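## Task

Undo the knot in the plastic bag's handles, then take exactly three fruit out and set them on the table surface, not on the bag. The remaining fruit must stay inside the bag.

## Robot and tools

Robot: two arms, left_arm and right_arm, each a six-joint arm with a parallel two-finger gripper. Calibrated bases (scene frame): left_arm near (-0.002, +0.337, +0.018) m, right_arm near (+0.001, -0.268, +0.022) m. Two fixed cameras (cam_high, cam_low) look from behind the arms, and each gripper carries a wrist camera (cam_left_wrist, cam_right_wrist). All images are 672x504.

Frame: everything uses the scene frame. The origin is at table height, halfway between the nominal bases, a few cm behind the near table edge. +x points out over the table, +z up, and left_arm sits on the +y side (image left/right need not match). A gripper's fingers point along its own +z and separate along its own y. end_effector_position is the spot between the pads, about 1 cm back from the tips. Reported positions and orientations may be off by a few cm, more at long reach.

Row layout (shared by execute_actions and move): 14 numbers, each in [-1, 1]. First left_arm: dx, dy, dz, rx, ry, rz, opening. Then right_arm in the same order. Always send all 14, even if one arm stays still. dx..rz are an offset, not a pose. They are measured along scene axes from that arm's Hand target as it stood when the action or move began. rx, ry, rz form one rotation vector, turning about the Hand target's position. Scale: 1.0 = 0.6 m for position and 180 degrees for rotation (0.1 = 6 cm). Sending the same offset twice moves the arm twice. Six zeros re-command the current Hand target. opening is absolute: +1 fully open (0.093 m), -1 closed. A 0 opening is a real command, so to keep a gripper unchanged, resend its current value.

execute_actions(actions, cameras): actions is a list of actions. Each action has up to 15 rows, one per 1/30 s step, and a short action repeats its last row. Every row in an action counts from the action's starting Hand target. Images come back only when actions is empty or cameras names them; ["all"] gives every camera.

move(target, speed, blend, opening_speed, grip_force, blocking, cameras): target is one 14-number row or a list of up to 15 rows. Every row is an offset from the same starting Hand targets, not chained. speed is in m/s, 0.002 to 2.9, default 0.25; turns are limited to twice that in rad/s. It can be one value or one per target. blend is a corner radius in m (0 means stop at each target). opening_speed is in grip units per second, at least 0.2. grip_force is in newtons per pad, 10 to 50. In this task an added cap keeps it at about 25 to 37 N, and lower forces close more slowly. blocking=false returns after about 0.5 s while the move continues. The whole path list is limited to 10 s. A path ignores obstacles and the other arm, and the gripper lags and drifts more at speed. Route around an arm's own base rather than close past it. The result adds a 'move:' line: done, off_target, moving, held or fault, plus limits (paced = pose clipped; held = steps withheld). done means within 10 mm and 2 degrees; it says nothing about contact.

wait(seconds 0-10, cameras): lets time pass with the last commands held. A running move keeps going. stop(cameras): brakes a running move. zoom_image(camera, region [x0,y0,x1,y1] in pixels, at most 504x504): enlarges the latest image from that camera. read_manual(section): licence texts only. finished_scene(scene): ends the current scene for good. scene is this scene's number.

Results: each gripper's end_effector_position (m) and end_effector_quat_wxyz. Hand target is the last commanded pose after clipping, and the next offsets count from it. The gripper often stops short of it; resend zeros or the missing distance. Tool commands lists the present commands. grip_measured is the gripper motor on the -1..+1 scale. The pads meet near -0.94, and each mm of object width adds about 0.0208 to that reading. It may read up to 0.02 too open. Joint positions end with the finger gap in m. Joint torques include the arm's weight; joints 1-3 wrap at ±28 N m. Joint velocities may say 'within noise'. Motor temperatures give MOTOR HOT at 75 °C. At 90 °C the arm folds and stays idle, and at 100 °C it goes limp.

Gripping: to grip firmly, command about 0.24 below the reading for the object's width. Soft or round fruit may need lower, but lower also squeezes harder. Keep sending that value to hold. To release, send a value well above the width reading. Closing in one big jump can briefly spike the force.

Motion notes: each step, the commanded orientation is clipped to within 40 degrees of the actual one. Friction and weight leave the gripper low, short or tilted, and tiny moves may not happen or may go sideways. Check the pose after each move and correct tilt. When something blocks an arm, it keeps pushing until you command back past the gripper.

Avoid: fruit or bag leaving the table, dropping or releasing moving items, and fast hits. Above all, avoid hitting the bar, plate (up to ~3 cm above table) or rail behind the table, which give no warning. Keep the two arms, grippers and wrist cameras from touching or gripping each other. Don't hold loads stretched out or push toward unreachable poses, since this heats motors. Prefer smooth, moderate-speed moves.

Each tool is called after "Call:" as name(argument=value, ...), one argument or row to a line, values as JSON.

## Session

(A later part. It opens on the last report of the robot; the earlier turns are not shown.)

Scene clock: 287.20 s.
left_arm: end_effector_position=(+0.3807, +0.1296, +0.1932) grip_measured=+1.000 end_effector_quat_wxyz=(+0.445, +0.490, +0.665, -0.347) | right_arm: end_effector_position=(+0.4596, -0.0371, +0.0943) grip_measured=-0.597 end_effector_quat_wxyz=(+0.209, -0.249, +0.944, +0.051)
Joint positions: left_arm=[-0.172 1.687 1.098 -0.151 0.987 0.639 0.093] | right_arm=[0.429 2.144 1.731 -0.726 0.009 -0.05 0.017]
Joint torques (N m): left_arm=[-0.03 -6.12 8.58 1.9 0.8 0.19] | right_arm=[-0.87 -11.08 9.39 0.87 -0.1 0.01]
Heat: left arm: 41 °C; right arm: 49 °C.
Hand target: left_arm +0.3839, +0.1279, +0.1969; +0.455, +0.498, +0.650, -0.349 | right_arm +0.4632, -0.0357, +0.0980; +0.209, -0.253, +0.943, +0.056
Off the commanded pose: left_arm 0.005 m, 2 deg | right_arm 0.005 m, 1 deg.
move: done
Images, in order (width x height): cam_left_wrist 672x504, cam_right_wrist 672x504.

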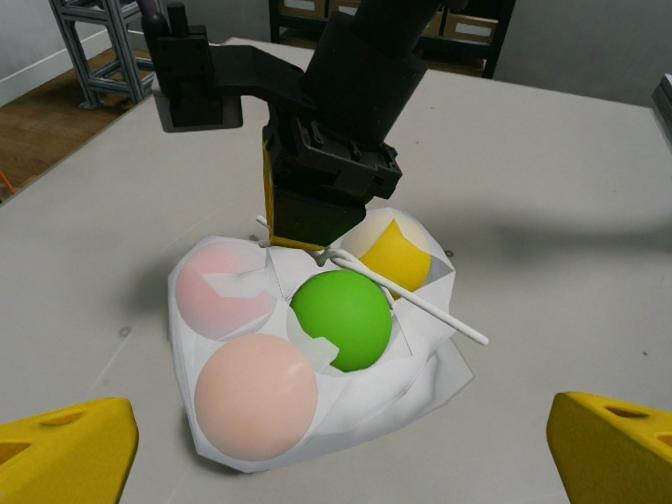

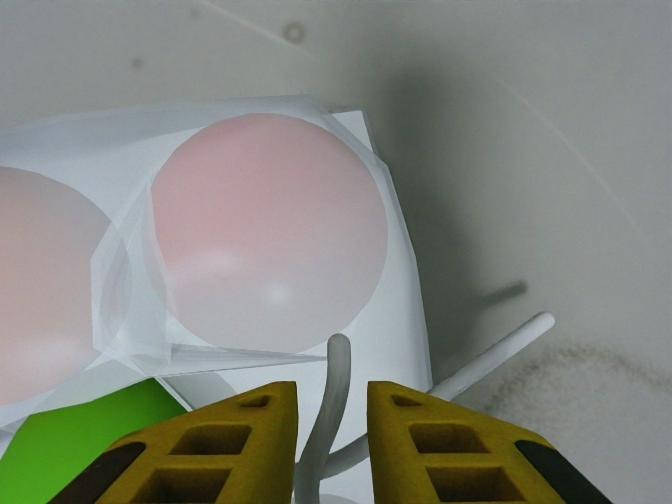

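Call:
move(
  target=[0, 0, 0, 0, 0, 0, 1, 0.0, 0.0, -0.03, 0, 0, 0, -0.6],
  speed=0.08,
  cameras=["cam_right_wrist"],
)

Scene clock: 297.37 s.
left_arm: end_effector_position=(+0.3807, +0.1296, +0.1932) grip_measured=+1.000 end_effector_quat_wxyz=(+0.445, +0.490, +0.665, -0.347) | right_arm: end_effector_position=(+0.4612, -0.0360, +0.0937) grip_measured=-0.597 end_effector_quat_wxyz=(+0.214, -0.250, +0.943, +0.053)
Joint positions: left_arm=[-0.172 1.687 1.098 -0.151 0.987 0.639 0.093] | right_arm=[0.429 2.144 1.724 -0.709 0.008 -0.052 0.017]
Joint torques (N m): left_arm=[-0.05 -6.04 8.62 1.88 0.81 0.19] | right_arm=[-0.76 -10 5.71 1.31 -0.11 0.03]
Heat: left arm: 42 °C; right arm: 49 °C.
Hand target: left_arm +0.3839, +0.1279, +0.1969; +0.455, +0.498, +0.650, -0.349 | right_arm +0.4632, -0.0356, +0.0801; +0.209, -0.253, +0.943, +0.056
Off the commanded pose: left_arm 0.005 m, 2 deg | right_arm 0.014 m, 1 deg.
move: off_target (right_arm)
Images, in order (width x height): cam_right_wrist 672x504.

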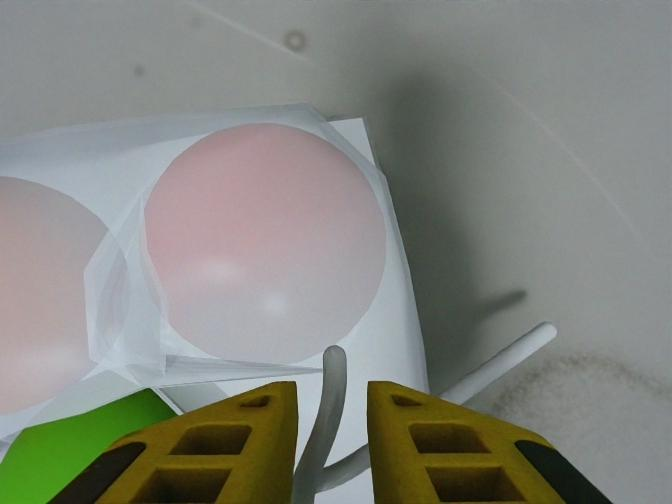

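Call:
move(
  target=[0, 0, 0, 0, 0, 0, 1, 0.0, 0.0, -0.02, 0, 0, 0, -0.6],
  speed=0.1,
  cameras=["cam_right_wrist"],
)

Scene clock: 300.73 s.
left_arm: end_effector_position=(+0.3807, +0.1296, +0.1932) grip_measured=+1.000 end_effector_quat_wxyz=(+0.445, +0.490, +0.665, -0.347) | right_arm: end_effector_position=(+0.4613, -0.0357, +0.0825) grip_measured=-0.597 end_effector_quat_wxyz=(+0.214, -0.250, +0.943, +0.053)
Joint positions: left_arm=[-0.172 1.687 1.098 -0.151 0.987 0.639 0.093] | right_arm=[0.429 2.153 1.692 -0.667 0.008 -0.052 0.017]
Joint torques (N m): left_arm=[-0.01 -6.02 8.59 1.88 0.8 0.18] | right_arm=[-0.88 -9.95 5.64 1.29 -0.1 0.05]
Heat: left arm: 42 °C; right arm: 49 °C.
Hand target: left_arm +0.3839, +0.1279, +0.1969; +0.455, +0.498, +0.650, -0.349 | right_arm +0.4632, -0.0357, +0.0681; +0.210, -0.253, +0.943, +0.056
Off the commanded pose: left_arm 0.005 m, 2 deg | right_arm 0.015 m, 1 deg.
move: off_target (right_arm)
Images, in order (width x height): cam_right_wrist 672x504.

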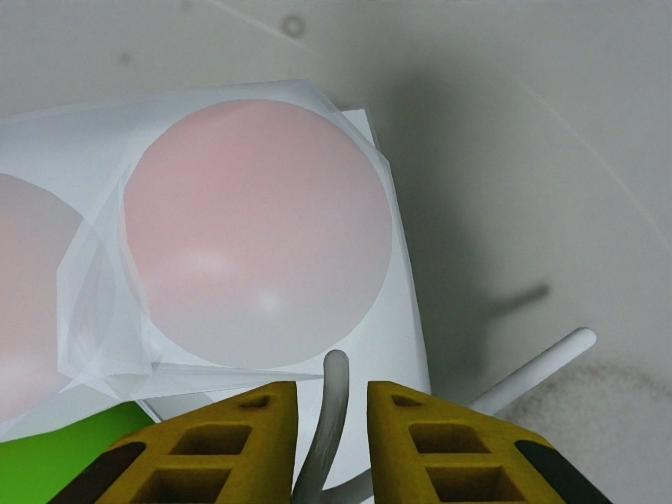

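Call:
move(
  target=[0, 0, 0, 0, 0, 0, 1, -0.003, 0.0, -0.025, 0, 0, 0, -0.6],
  speed=0.1,
  cameras=["cam_right_wrist", "cam_left_wrist"],
)

Scene clock: 304.57 s.
left_arm: end_effector_position=(+0.3807, +0.1296, +0.1932) grip_measured=+1.000 end_effector_quat_wxyz=(+0.445, +0.490, +0.665, -0.347) | right_arm: end_effector_position=(+0.4607, -0.0357, +0.0686) grip_measured=-0.597 end_effector_quat_wxyz=(+0.216, -0.250, +0.942, +0.053)
Joint positions: left_arm=[-0.172 1.687 1.098 -0.151 0.987 0.639 0.093] | right_arm=[0.429 2.162 1.648 -0.611 0.008 -0.052 0.017]
Joint torques (N m): left_arm=[-0.02 -6.06 8.59 1.89 0.81 0.18] | right_arm=[-0.79 -9.87 5.57 1.3 -0.13 0.04]
Heat: left arm: 42 °C; right arm: 48 °C.
Hand target: left_arm +0.3839, +0.1279, +0.1969; +0.455, +0.498, +0.650, -0.349 | right_arm +0.4614, -0.0357, +0.0531; +0.210, -0.253, +0.943, +0.056
Off the commanded pose: left_arm 0.005 m, 2 deg | right_arm 0.015 m, 1 deg.
move: off_target (right_arm)
Images, in order (width x height): cam_left_wrist 672x504, cam_right_wrist 672x504.

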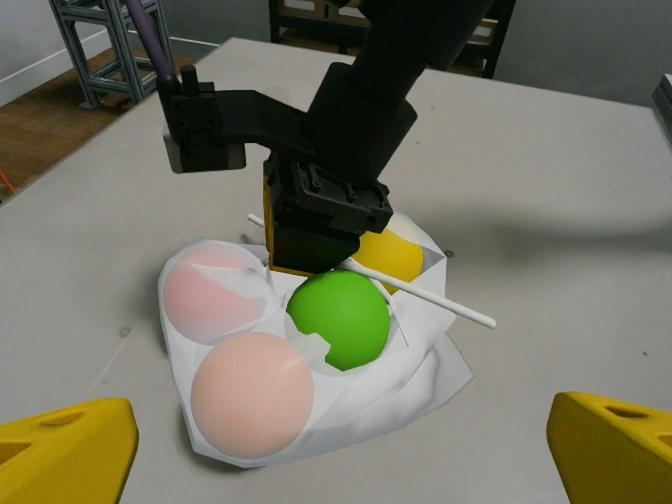

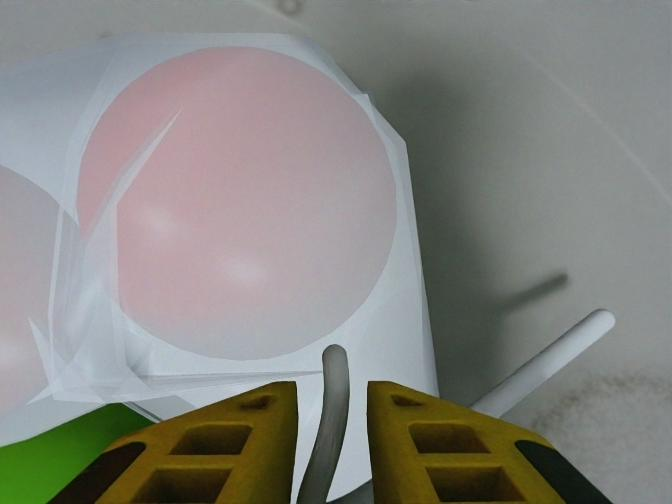

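Call:
zoom_image(
  camera="cam_right_wrist",
  region=[240, 320, 440, 504],
)

Call:
zoom_image(
  camera="cam_left_wrist",
  region=[230, 190, 510, 400],
)

Scaled by 2.520 from the camera's 672x504 image, which has a finer 960x720 frame.

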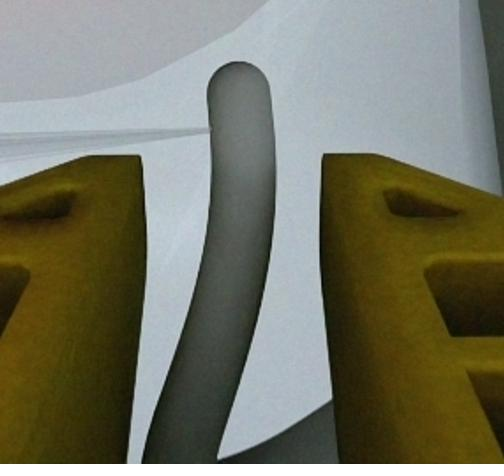

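Scaled by 1.800 from the camera's 672x504 image, which has a finer 960x720 frame.

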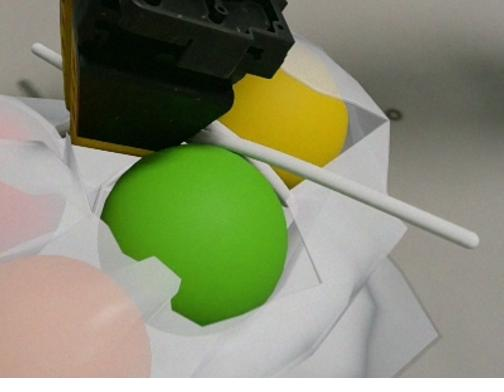

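Call:
move(
  target=[
    [0, 0, 0, 0, 0, 0, 1, 0.0, 0.0, 0.14, 0, 0, 0, -0.3],
    [0, 0, 0, 0, 0, 0, 1, -0.189, -0.2138, 0.2115, 0.1587, -0.1584, 0.1598, 0],
  ],
  blend=[0.02, 0],
  speed=0.2,
  cameras=["all"],
)

Scene clock: 417.40 s.
left_arm: end_effector_position=(+0.3807, +0.1296, +0.1932) grip_measured=+1.000 end_effector_quat_wxyz=(+0.445, +0.490, +0.665, -0.347) | right_arm: end_effector_position=(+0.3492, -0.1635, +0.1710) grip_measured=-0.003 end_effector_quat_wxyz=(+0.446, -0.414, +0.745, +0.274)
Joint positions: left_arm=[-0.172 1.687 1.098 -0.151 0.987 0.639 0.093] | right_arm=[-0.124 1.461 0.853 -0.28 -0.93 -0.752 0.045]
Joint torques (N m): left_arm=[-0.01 -6.04 8.49 1.89 0.81 0.19] | right_arm=[-0.92 -8.18 5.71 1.41 -0.66 0.03]
Heat: left arm: 43 °C; right arm: 48 °C.
Hand target: left_arm +0.3839, +0.1279, +0.1969; +0.455, +0.498, +0.650, -0.349 | right_arm +0.3481, -0.1640, +0.1800; +0.465, -0.422, +0.730, +0.268
Off the commanded pose: left_arm 0.005 m, 2 deg | right_arm 0.009 m, 3 deg.
move: off_target (right_arm); target 2's new opening was sent with right_arm's hand 0.009 m and 3 deg from that target

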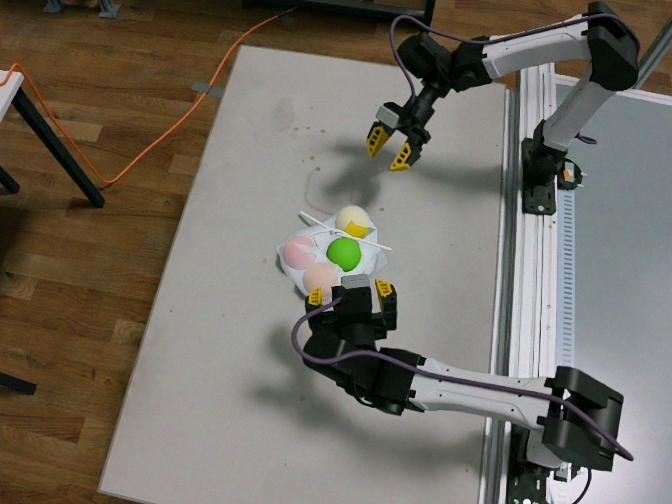

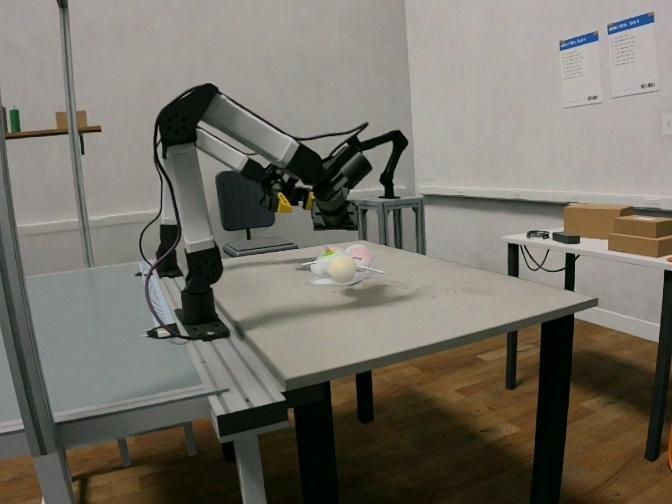

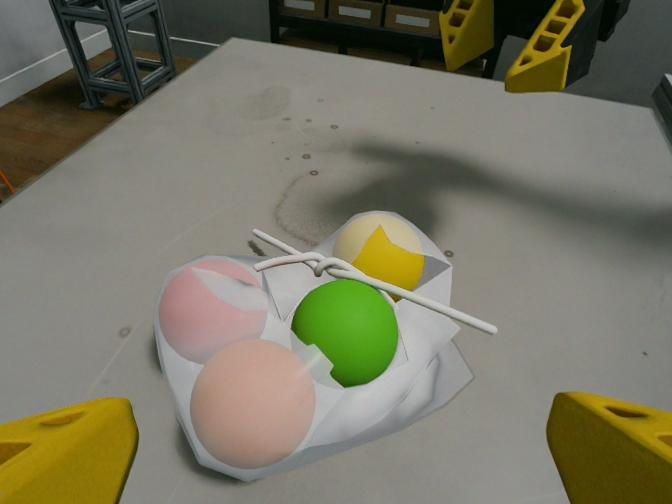

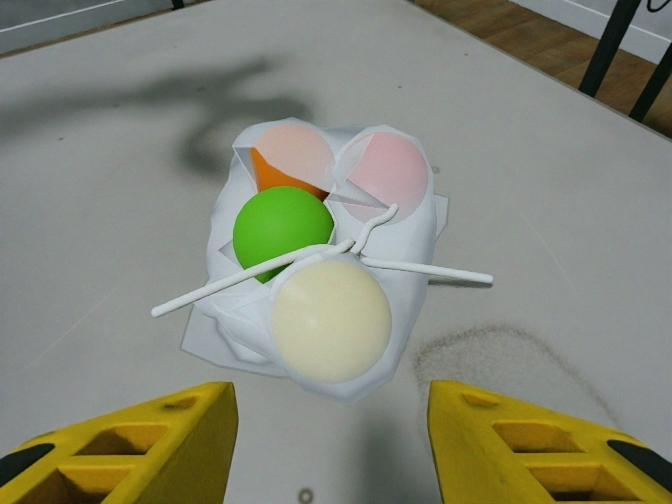

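Call:
zoom_image(
  camera="cam_left_wrist",
  region=[230, 200, 510, 400],
)

Call:
zoom_image(
  camera="cam_right_wrist",
  region=[140, 100, 510, 410],
)

Call:
zoom_image(
  camera="cam_high",
  region=[260, 190, 400, 310],
)

Scaled by 1.800 from the camera's 672x504 image, which has a finer 960x720 frame.

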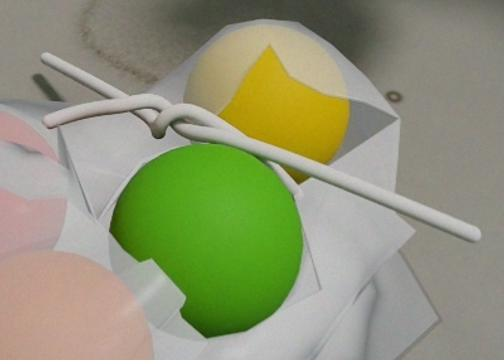

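Scaled by 1.362 from the camera's 672x504 image, which has a finer 960x720 frame.

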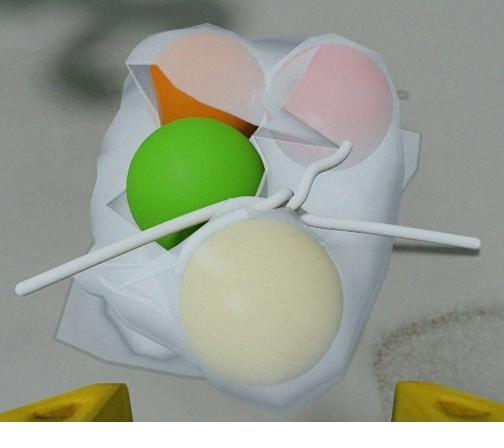

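Scaled by 3.600 from the camera's 672x504 image, which has a finer 960x720 frame.

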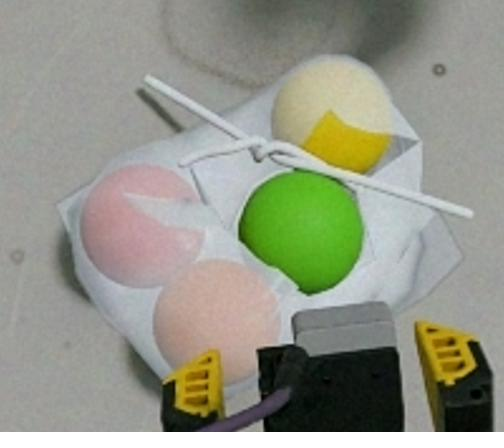

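Call:
zoom_image(
  camera="cam_left_wrist",
  region=[250, 220, 410, 340],
)

Call:
zoom_image(
  camera="cam_right_wrist",
  region=[250, 190, 430, 310],
)

Scaled by 3.150 from the camera's 672x504 image, which has a finer 960x720 frame.

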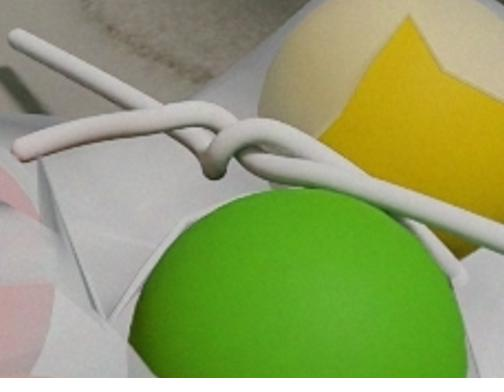

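Scaled by 2.800 from the camera's 672x504 image, which has a finer 960x720 frame.

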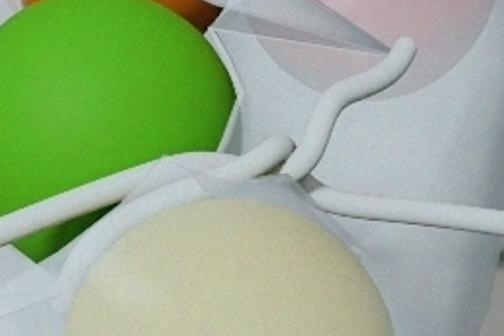

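Call:
move(
  target=[
    [-0.06, -0.12, 0.05, 0.083, 0.09, 0.172, 0.2, 0, 0, 0, 0, 0, 0, 0],
    [-0.0815, -0.2632, -0.1198, 0.1661, 0.1812, 0.3436, -0.2, 0, 0, 0, 0, 0, 0, 0],
  ],
  blend=[0.03, 0],
  speed=0.2,
  cameras=["all"],
)

Scene clock: 498.30 s.
left_arm: end_effector_position=(+0.3361, -0.0310, +0.1256) grip_measured=-0.198 end_effector_quat_wxyz=(+0.244, +0.087, +0.965, -0.035) | right_arm: end_effector_position=(+0.3492, -0.1635, +0.1710) grip_measured=-0.003 end_effector_quat_wxyz=(+0.446, -0.414, +0.745, +0.274)
Joint positions: left_arm=[-0.94 2.112 1.805 -0.872 -0.332 -0.691 0.036] | right_arm=[-0.124 1.461 0.853 -0.28 -0.93 -0.752 0.045]
Joint torques (N m): left_arm=[-0.68 -8.72 10.28 0.81 -0.52 -0.12] | right_arm=[-0.87 -8.01 5.74 1.39 -0.68 0.03]
Heat: left arm: 44 °C; right arm: 44 °C.
Hand target: left_arm +0.3350, -0.0300, +0.1249; +0.241, +0.085, +0.967, -0.021 | right_arm +0.3481, -0.1640, +0.1800; +0.465, -0.422, +0.730, +0.268
Off the commanded pose: left_arm 0.002 m, 2 deg | right_arm 0.009 m, 3 deg.
move: off_target (right_arm)

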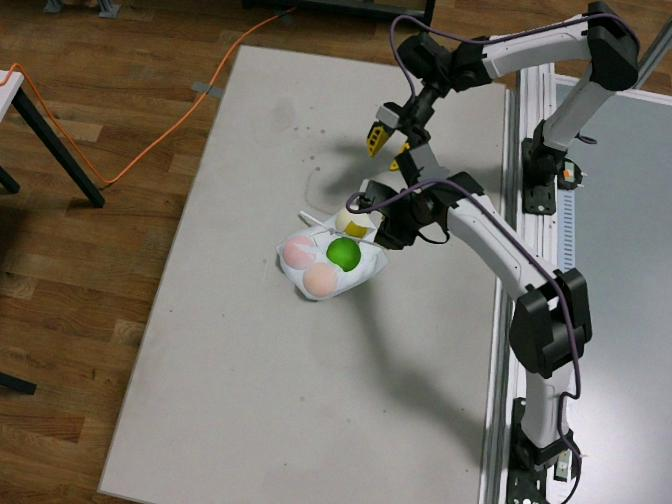

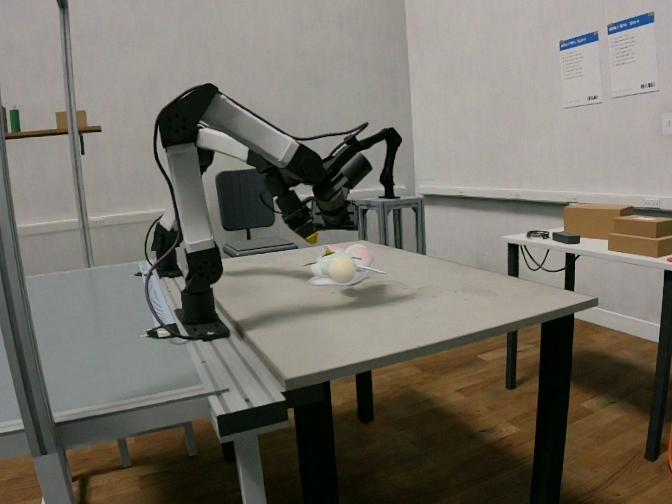

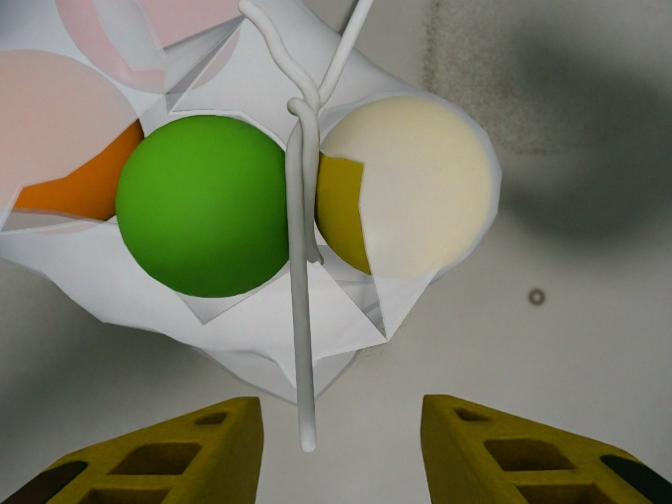

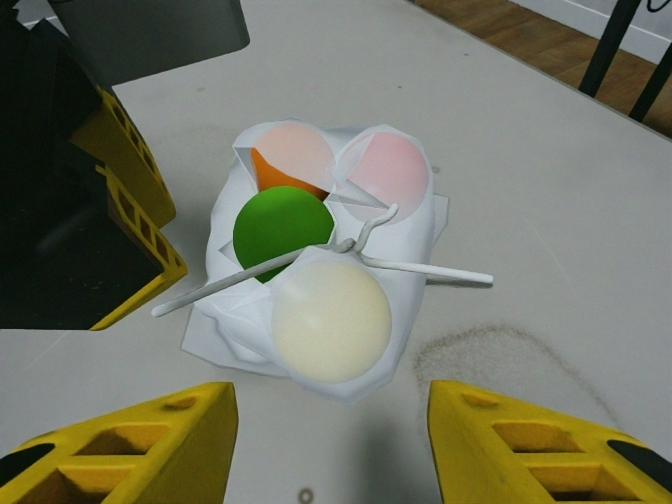

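Call:
zoom_image(
  camera="cam_left_wrist",
  region=[230, 60, 430, 260],
)

Call:
zoom_image(
  camera="cam_left_wrist",
  region=[230, 240, 430, 460],
)

Scaled by 2.520 from the camera's 672x504 image, which has a finer 960x720 frame.

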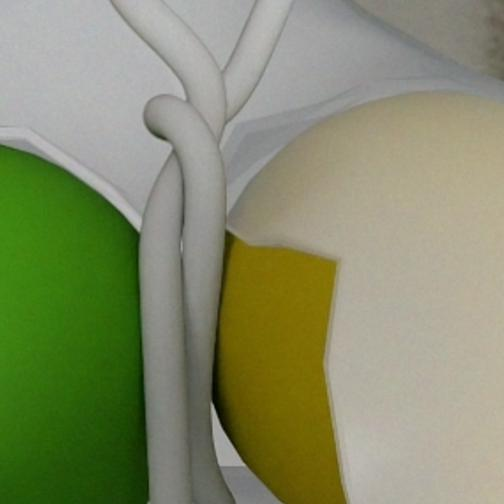

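Scaled by 2.291 from the camera's 672x504 image, which has a finer 960x720 frame.

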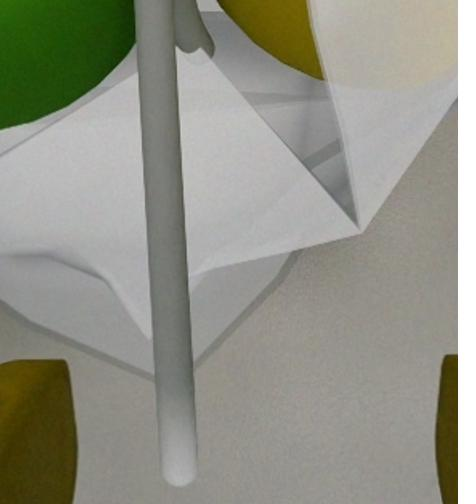

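Call:
move(
  target=[-0.0117, 0.0217, -0.058, 0, 0, 0, -0.3, 0, 0, 0, 0, 0, 0, 0],
  speed=0.12,
  cameras=["cam_left_wrist", "cam_right_wrist"],
)

Scene clock: 554.60 s.
left_arm: end_effector_position=(+0.3223, -0.0131, +0.0803) grip_measured=-0.298 end_effector_quat_wxyz=(+0.219, +0.095, +0.971, -0.007) | right_arm: end_effector_position=(+0.3492, -0.1635, +0.1710) grip_measured=-0.003 end_effector_quat_wxyz=(+0.446, -0.414, +0.745, +0.274)
Joint positions: left_arm=[-0.94 2.112 1.648 -0.793 -0.332 -0.692 0.031] | right_arm=[-0.124 1.461 0.853 -0.28 -0.93 -0.752 0.045]
Joint torques (N m): left_arm=[-0.38 -11.51 6.35 1.45 -0.49 -0.07] | right_arm=[-0.91 -8.18 5.78 1.37 -0.68 0.04]
Motor temperatures (°C): left_arm=[23 42 47 36 22 24 22] | right_arm=[24 44 36 34 26 26 24]
Heat: left arm: 47 °C; right arm: 44 °C.
Hand target: left_arm +0.3279, -0.0170, +0.0901; +0.241, +0.085, +0.967, -0.021 | right_arm +0.3481, -0.1640, +0.1800; +0.465, -0.422, +0.730, +0.268
Off the commanded pose: left_arm 0.012 m, 3 deg | right_arm 0.009 m, 3 deg.
move: off_target (left_arm, right_arm)
Images, in order (width x height): cam_left_wrist 672x504, cam_right_wrist 672x504.

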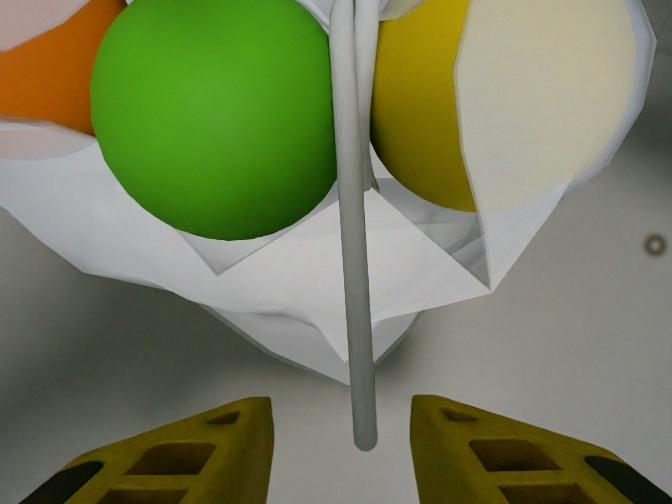

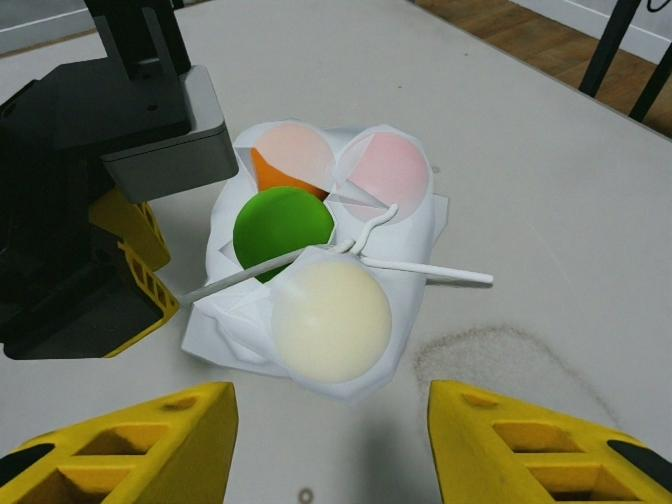

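Call:
move(
  target=[0.015, -0.0092, -0.0133, 0, 0, 0, -0.3, 0, 0, 0, 0, 0, 0, 0],
  speed=0.08,
  cameras=["cam_left_wrist"],
)

Scene clock: 560.77 s.
left_arm: end_effector_position=(+0.3258, -0.0138, +0.0812) grip_measured=-0.298 end_effector_quat_wxyz=(+0.224, +0.091, +0.970, -0.011) | right_arm: end_effector_position=(+0.3492, -0.1635, +0.1710) grip_measured=-0.003 end_effector_quat_wxyz=(+0.446, -0.414, +0.745, +0.274)
Joint positions: left_arm=[-0.935 2.112 1.648 -0.78 -0.332 -0.692 0.031] | right_arm=[-0.124 1.461 0.853 -0.28 -0.93 -0.752 0.045]
Joint torques (N m): left_arm=[0.08 -8.36 9.22 1.51 -0.44 0.04] | right_arm=[-0.98 -8.17 5.65 1.43 -0.67 0.05]
Heat: left arm: 46 °C; right arm: 44 °C.
Hand target: left_arm +0.3369, -0.0225, +0.0821; +0.241, +0.085, +0.967, -0.021 | right_arm +0.3481, -0.1640, +0.1800; +0.465, -0.422, +0.730, +0.268
Off the commanded pose: left_arm 0.014 m, 2 deg | right_arm 0.009 m, 3 deg.
move: off_target (left_arm, right_arm)
Images, in order (width x height): cam_left_wrist 672x504.

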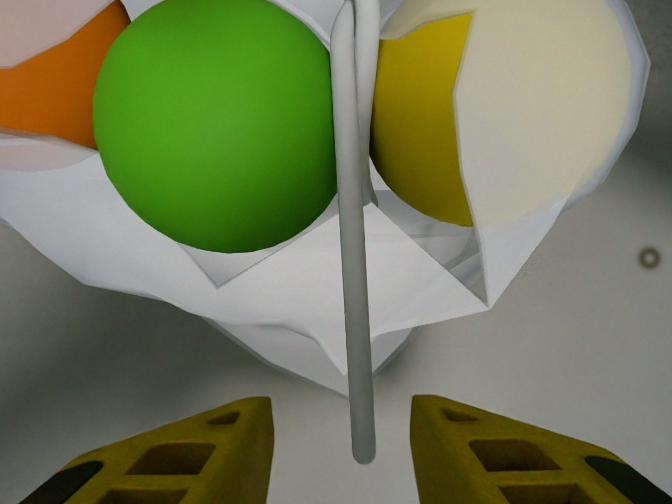

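Call:
move(
  target=[0.004, -0.005, -0.02, 0, 0, 0, -0.3, 0, 0, 0, 0, 0, 0, 0],
  speed=0.08,
  cameras=["cam_left_wrist"],
)

Scene clock: 565.13 s.
left_arm: end_effector_position=(+0.3290, -0.0185, +0.0693) grip_measured=-0.298 end_effector_quat_wxyz=(+0.224, +0.091, +0.970, -0.012) | right_arm: end_effector_position=(+0.3492, -0.1635, +0.1710) grip_measured=-0.003 end_effector_quat_wxyz=(+0.446, -0.414, +0.745, +0.274)
Joint positions: left_arm=[-0.935 2.143 1.648 -0.746 -0.332 -0.692 0.031] | right_arm=[-0.124 1.461 0.853 -0.28 -0.93 -0.752 0.045]
Joint torques (N m): left_arm=[0.14 -8.96 8.53 1.49 -0.45 0.04] | right_arm=[-1.06 -8.03 5.78 1.42 -0.71 0.03]
Heat: left arm: 46 °C; right arm: 44 °C.
Hand target: left_arm +0.3394, -0.0255, +0.0701; +0.241, +0.084, +0.967, -0.021 | right_arm +0.3481, -0.1640, +0.1800; +0.465, -0.422, +0.730, +0.268
Off the commanded pose: left_arm 0.013 m, 2 deg | right_arm 0.009 m, 3 deg.
move: off_target (left_arm, right_arm)
Images, in order (width x height): cam_left_wrist 672x504.

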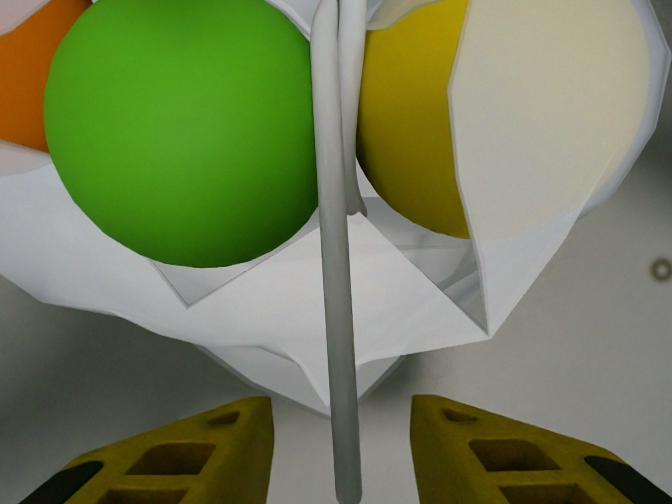

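Call:
move(
  target=[0.0, 0.0, -0.0125, 0, 0, 0, -0.35, 0, 0, 0, 0, 0, 0, 0],
  speed=0.08,
  cameras=["cam_left_wrist"],
)

Scene clock: 568.40 s.
left_arm: end_effector_position=(+0.3319, -0.0226, +0.0674) grip_measured=-0.348 end_effector_quat_wxyz=(+0.230, +0.089, +0.969, -0.018) | right_arm: end_effector_position=(+0.3492, -0.1635, +0.1710) grip_measured=-0.003 end_effector_quat_wxyz=(+0.446, -0.414, +0.745, +0.274)
Joint positions: left_arm=[-0.935 2.152 1.648 -0.721 -0.332 -0.692 0.029] | right_arm=[-0.124 1.461 0.853 -0.28 -0.93 -0.752 0.045]
Joint torques (N m): left_arm=[0.2 -8.98 7.17 1.57 -0.47 0.05] | right_arm=[-0.85 -7.86 5.78 1.39 -0.7 0.02]
Heat: left arm: 45 °C; right arm: 44 °C.
Hand target: left_arm +0.3394, -0.0255, +0.0626; +0.241, +0.084, +0.967, -0.021 | right_arm +0.3481, -0.1640, +0.1800; +0.465, -0.422, +0.730, +0.268
Off the commanded pose: left_arm 0.009 m, 1 deg | right_arm 0.009 m, 3 deg.
move: off_target (right_arm)
Images, in order (width x height): cam_left_wrist 672x504.

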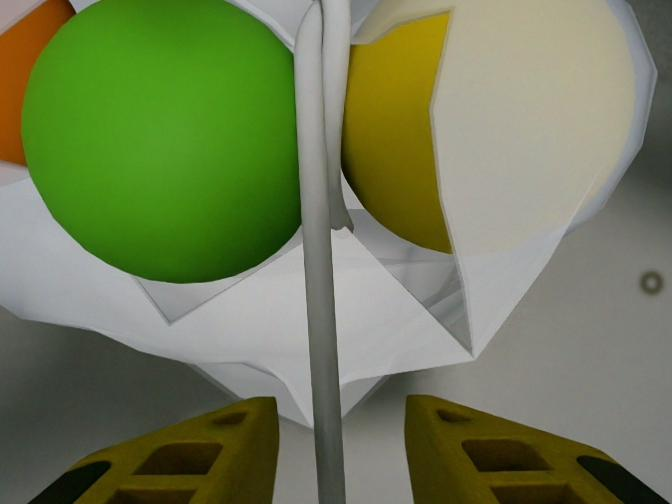

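Call:
move(
  target=[0.0, 0.0, 0.0, 0, 0, 0, -1, 0, 0, 0, 0, 0, 0, 0],
  opening_speed=0.6,
  speed=0.08,
  cameras=["cam_left_wrist", "cam_right_wrist"],
)

Scene clock: 572.80 s.
left_arm: end_effector_position=(+0.3319, -0.0226, +0.0674) grip_measured=-0.915 end_effector_quat_wxyz=(+0.230, +0.089, +0.969, -0.018) | right_arm: end_effector_position=(+0.3492, -0.1635, +0.1710) grip_measured=-0.003 end_effector_quat_wxyz=(+0.446, -0.414, +0.745, +0.274)
Joint positions: left_arm=[-0.935 2.152 1.648 -0.72 -0.332 -0.692 0.001] | right_arm=[-0.124 1.461 0.853 -0.28 -0.93 -0.752 0.045]
Joint torques (N m): left_arm=[0.1 -8.95 7.17 1.53 -0.45 0.08] | right_arm=[-0.9 -8.08 5.61 1.41 -0.73 0.04]
Heat: left arm: 45 °C; right arm: 44 °C.
Hand target: left_arm +0.3393, -0.0255, +0.0626; +0.241, +0.084, +0.967, -0.021 | right_arm +0.3481, -0.1640, +0.1800; +0.465, -0.422, +0.730, +0.268
Off the commanded pose: left_arm 0.009 m, 1 deg | right_arm 0.009 m, 3 deg.
move: off_target (right_arm)
Images, in order (width x height): cam_left_wrist 672x504, cam_right_wrist 672x504.

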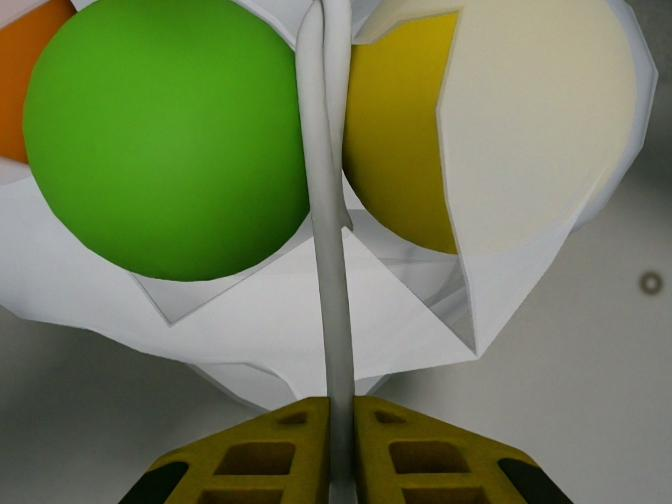

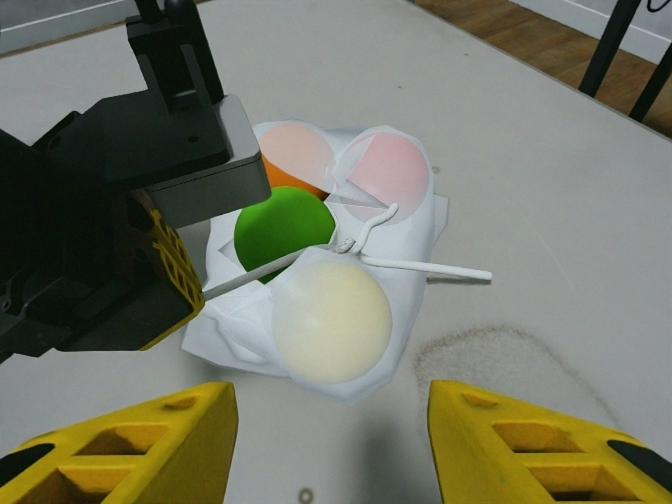

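Call:
move(
  target=[0.07, 0.0, 0.14, 0, 0, 0, -1, 0, 0, 0, 0, 0, 0, 0],
  speed=0.08,
  cameras=["all"],
)

Scene clock: 579.60 s.
left_arm: end_effector_position=(+0.3835, -0.0266, +0.1490) grip_measured=-0.915 end_effector_quat_wxyz=(+0.255, +0.075, +0.964, -0.028) | right_arm: end_effector_position=(+0.3492, -0.1635, +0.1710) grip_measured=-0.003 end_effector_quat_wxyz=(+0.446, -0.414, +0.745, +0.274)
Joint positions: left_arm=[-0.863 2.225 2.069 -0.995 -0.332 -0.634 0.001] | right_arm=[-0.124 1.461 0.853 -0.28 -0.93 -0.752 0.045]
Joint torques (N m): left_arm=[0.05 -9.55 10.25 0.9 -0.1 0.18] | right_arm=[-0.98 -8.03 5.79 1.39 -0.69 0.02]
Heat: left arm: 45 °C; right arm: 44 °C.
Hand target: left_arm +0.3814, -0.0255, +0.1467; +0.241, +0.085, +0.967, -0.021 | right_arm +0.3481, -0.1640, +0.1800; +0.465, -0.422, +0.730, +0.268
Off the commanded pose: left_arm 0.003 m, 2 deg | right_arm 0.009 m, 3 deg.
move: off_target (right_arm)

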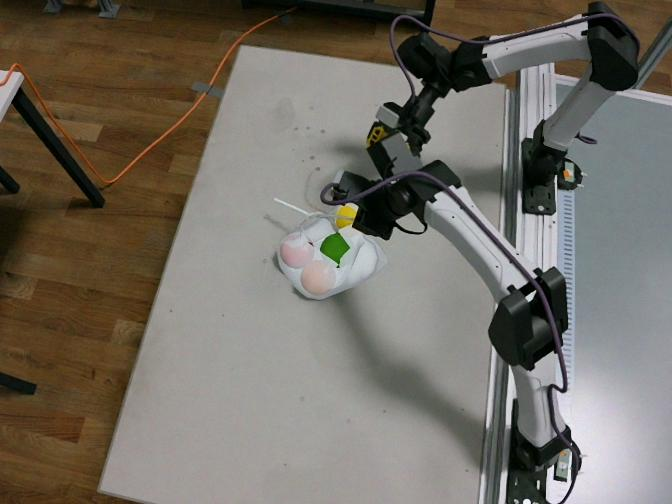

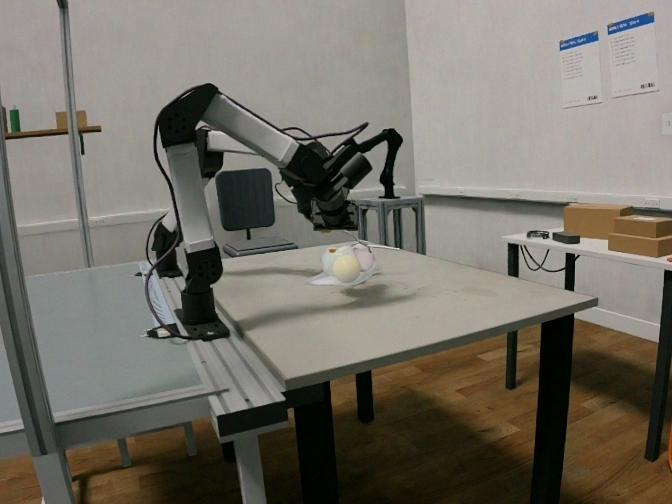

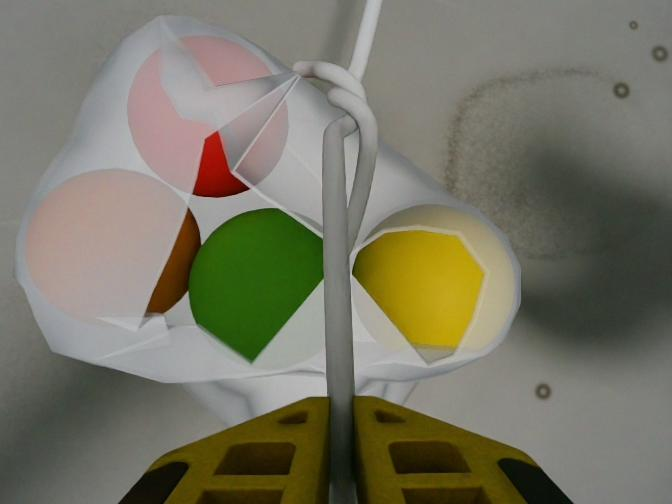

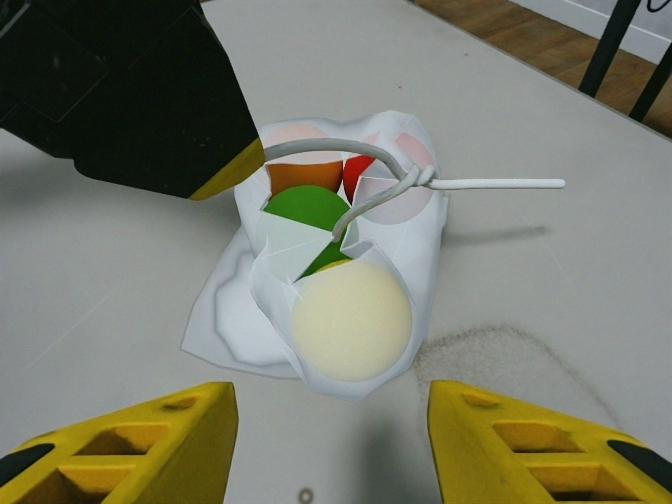

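Call:
zoom_image(
  camera="cam_right_wrist",
  region=[230, 100, 580, 300],
)

Call:
zoom_image(
  camera="cam_left_wrist",
  region=[240, 0, 440, 270],
)

Scaled by 1.440 from the camera's 672x504 image, which has a finer 960x720 frame.

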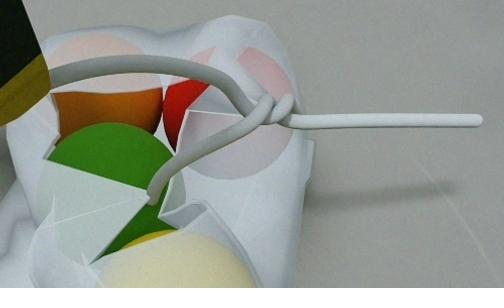

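Scaled by 1.867 from the camera's 672x504 image, which has a finer 960x720 frame.

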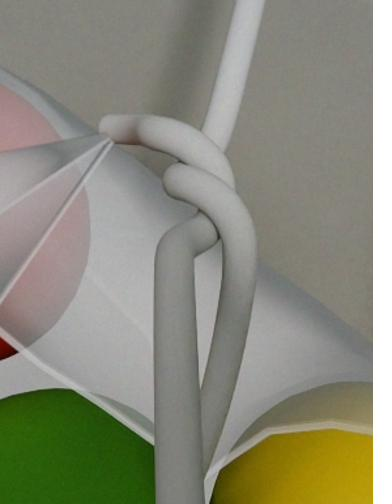

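Call:
move(
  target=[0.06, 0.02, 0.1, 0, -0.08, 0, -1, 0, 0, 0, 0, 0, 0, 0],
  speed=0.08,
  cameras=["all"],
)

Scene clock: 627.03 s.
left_arm: end_effector_position=(+0.4089, -0.0129, +0.1822) grip_measured=-0.915 end_effector_quat_wxyz=(+0.327, +0.095, +0.940, +0.005) | right_arm: end_effector_position=(+0.3492, -0.1635, +0.1710) grip_measured=-0.003 end_effector_quat_wxyz=(+0.446, -0.414, +0.745, +0.274)
Joint positions: left_arm=[-0.847 2.185 2.069 -0.935 -0.455 -0.52 0.001] | right_arm=[-0.124 1.461 0.853 -0.28 -0.93 -0.752 0.045]
Joint torques (N m): left_arm=[0.12 -13.48 7.66 1.89 -0.56 0.14] | right_arm=[-0.92 -8.06 5.74 1.39 -0.68 0.03]
Motor temperatures (°C): left_arm=[23 47 47 34 22 24 22] | right_arm=[24 44 35 35 26 26 24]
Heat: left arm: 47 °C; right arm: 44 °C.
Hand target: left_arm +0.4173, -0.0136, +0.2067; +0.360, +0.087, +0.929, -0.010 | right_arm +0.3481, -0.1640, +0.1800; +0.465, -0.422, +0.730, +0.268
Off the commanded pose: left_arm 0.026 m, 5 deg | right_arm 0.009 m, 3 deg.
move: off_target (left_arm, right_arm)

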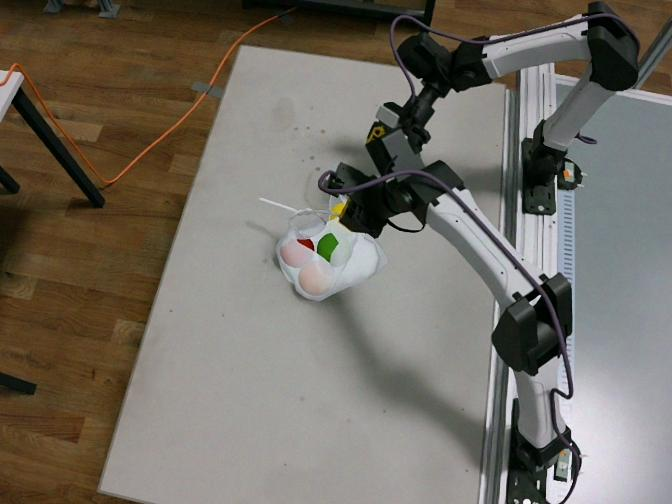

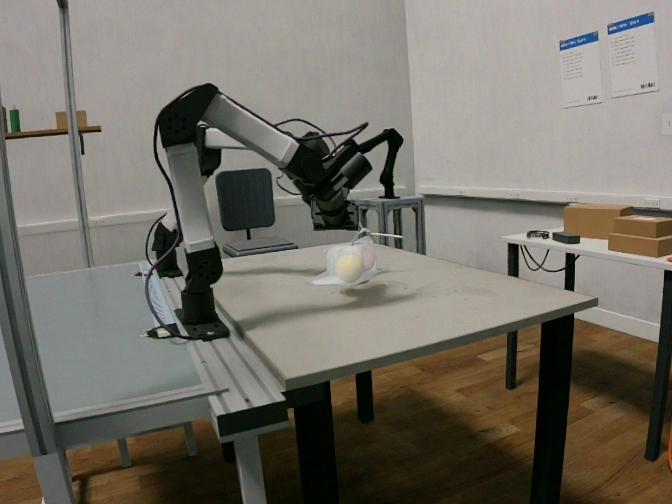

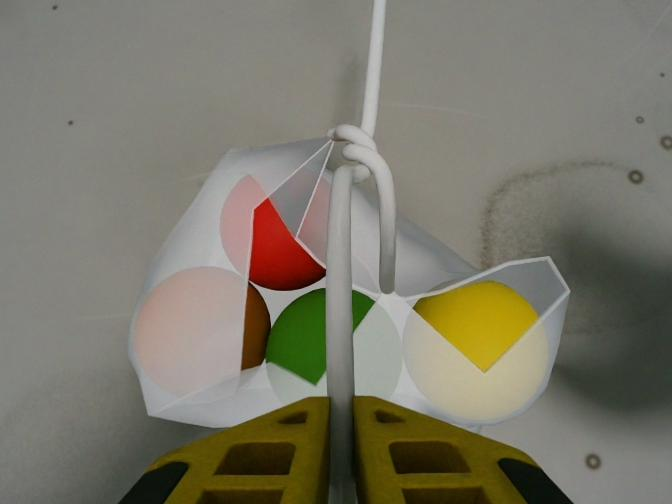

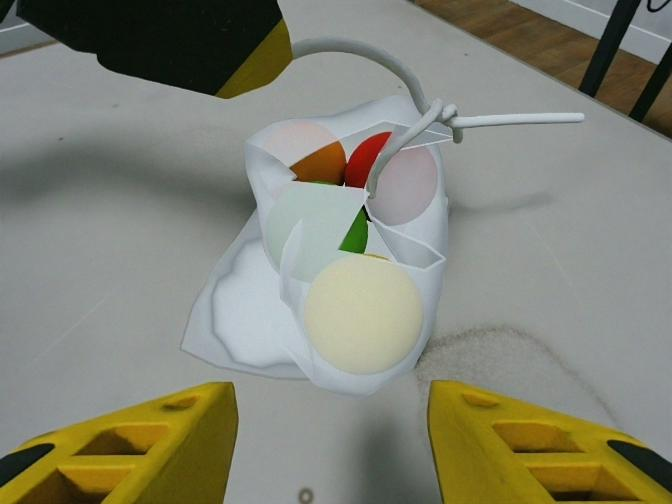

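Call:
zoom_image(
  camera="cam_right_wrist",
  region=[330, 60, 600, 260],
)

Call:
zoom_image(
  camera="cam_left_wrist",
  region=[270, 60, 470, 330],
)

Scaled by 1.867 from the camera's 672x504 image, which has a finer 960x720 frame.

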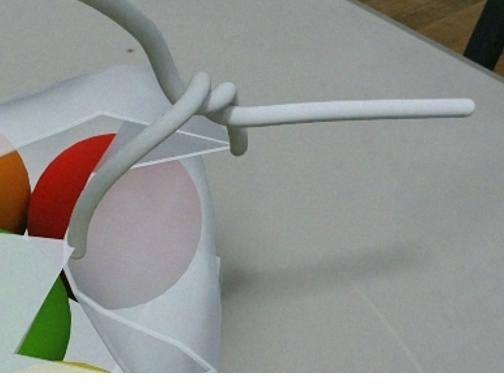

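Scaled by 1.867 from the camera's 672x504 image, which has a finer 960x720 frame.

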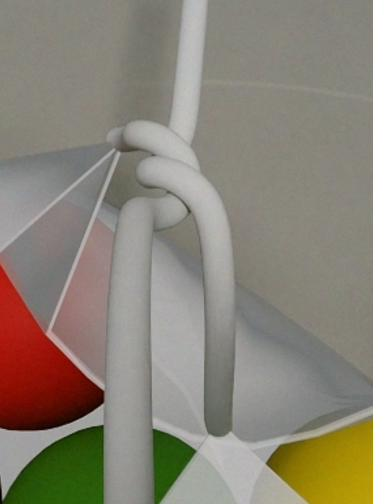

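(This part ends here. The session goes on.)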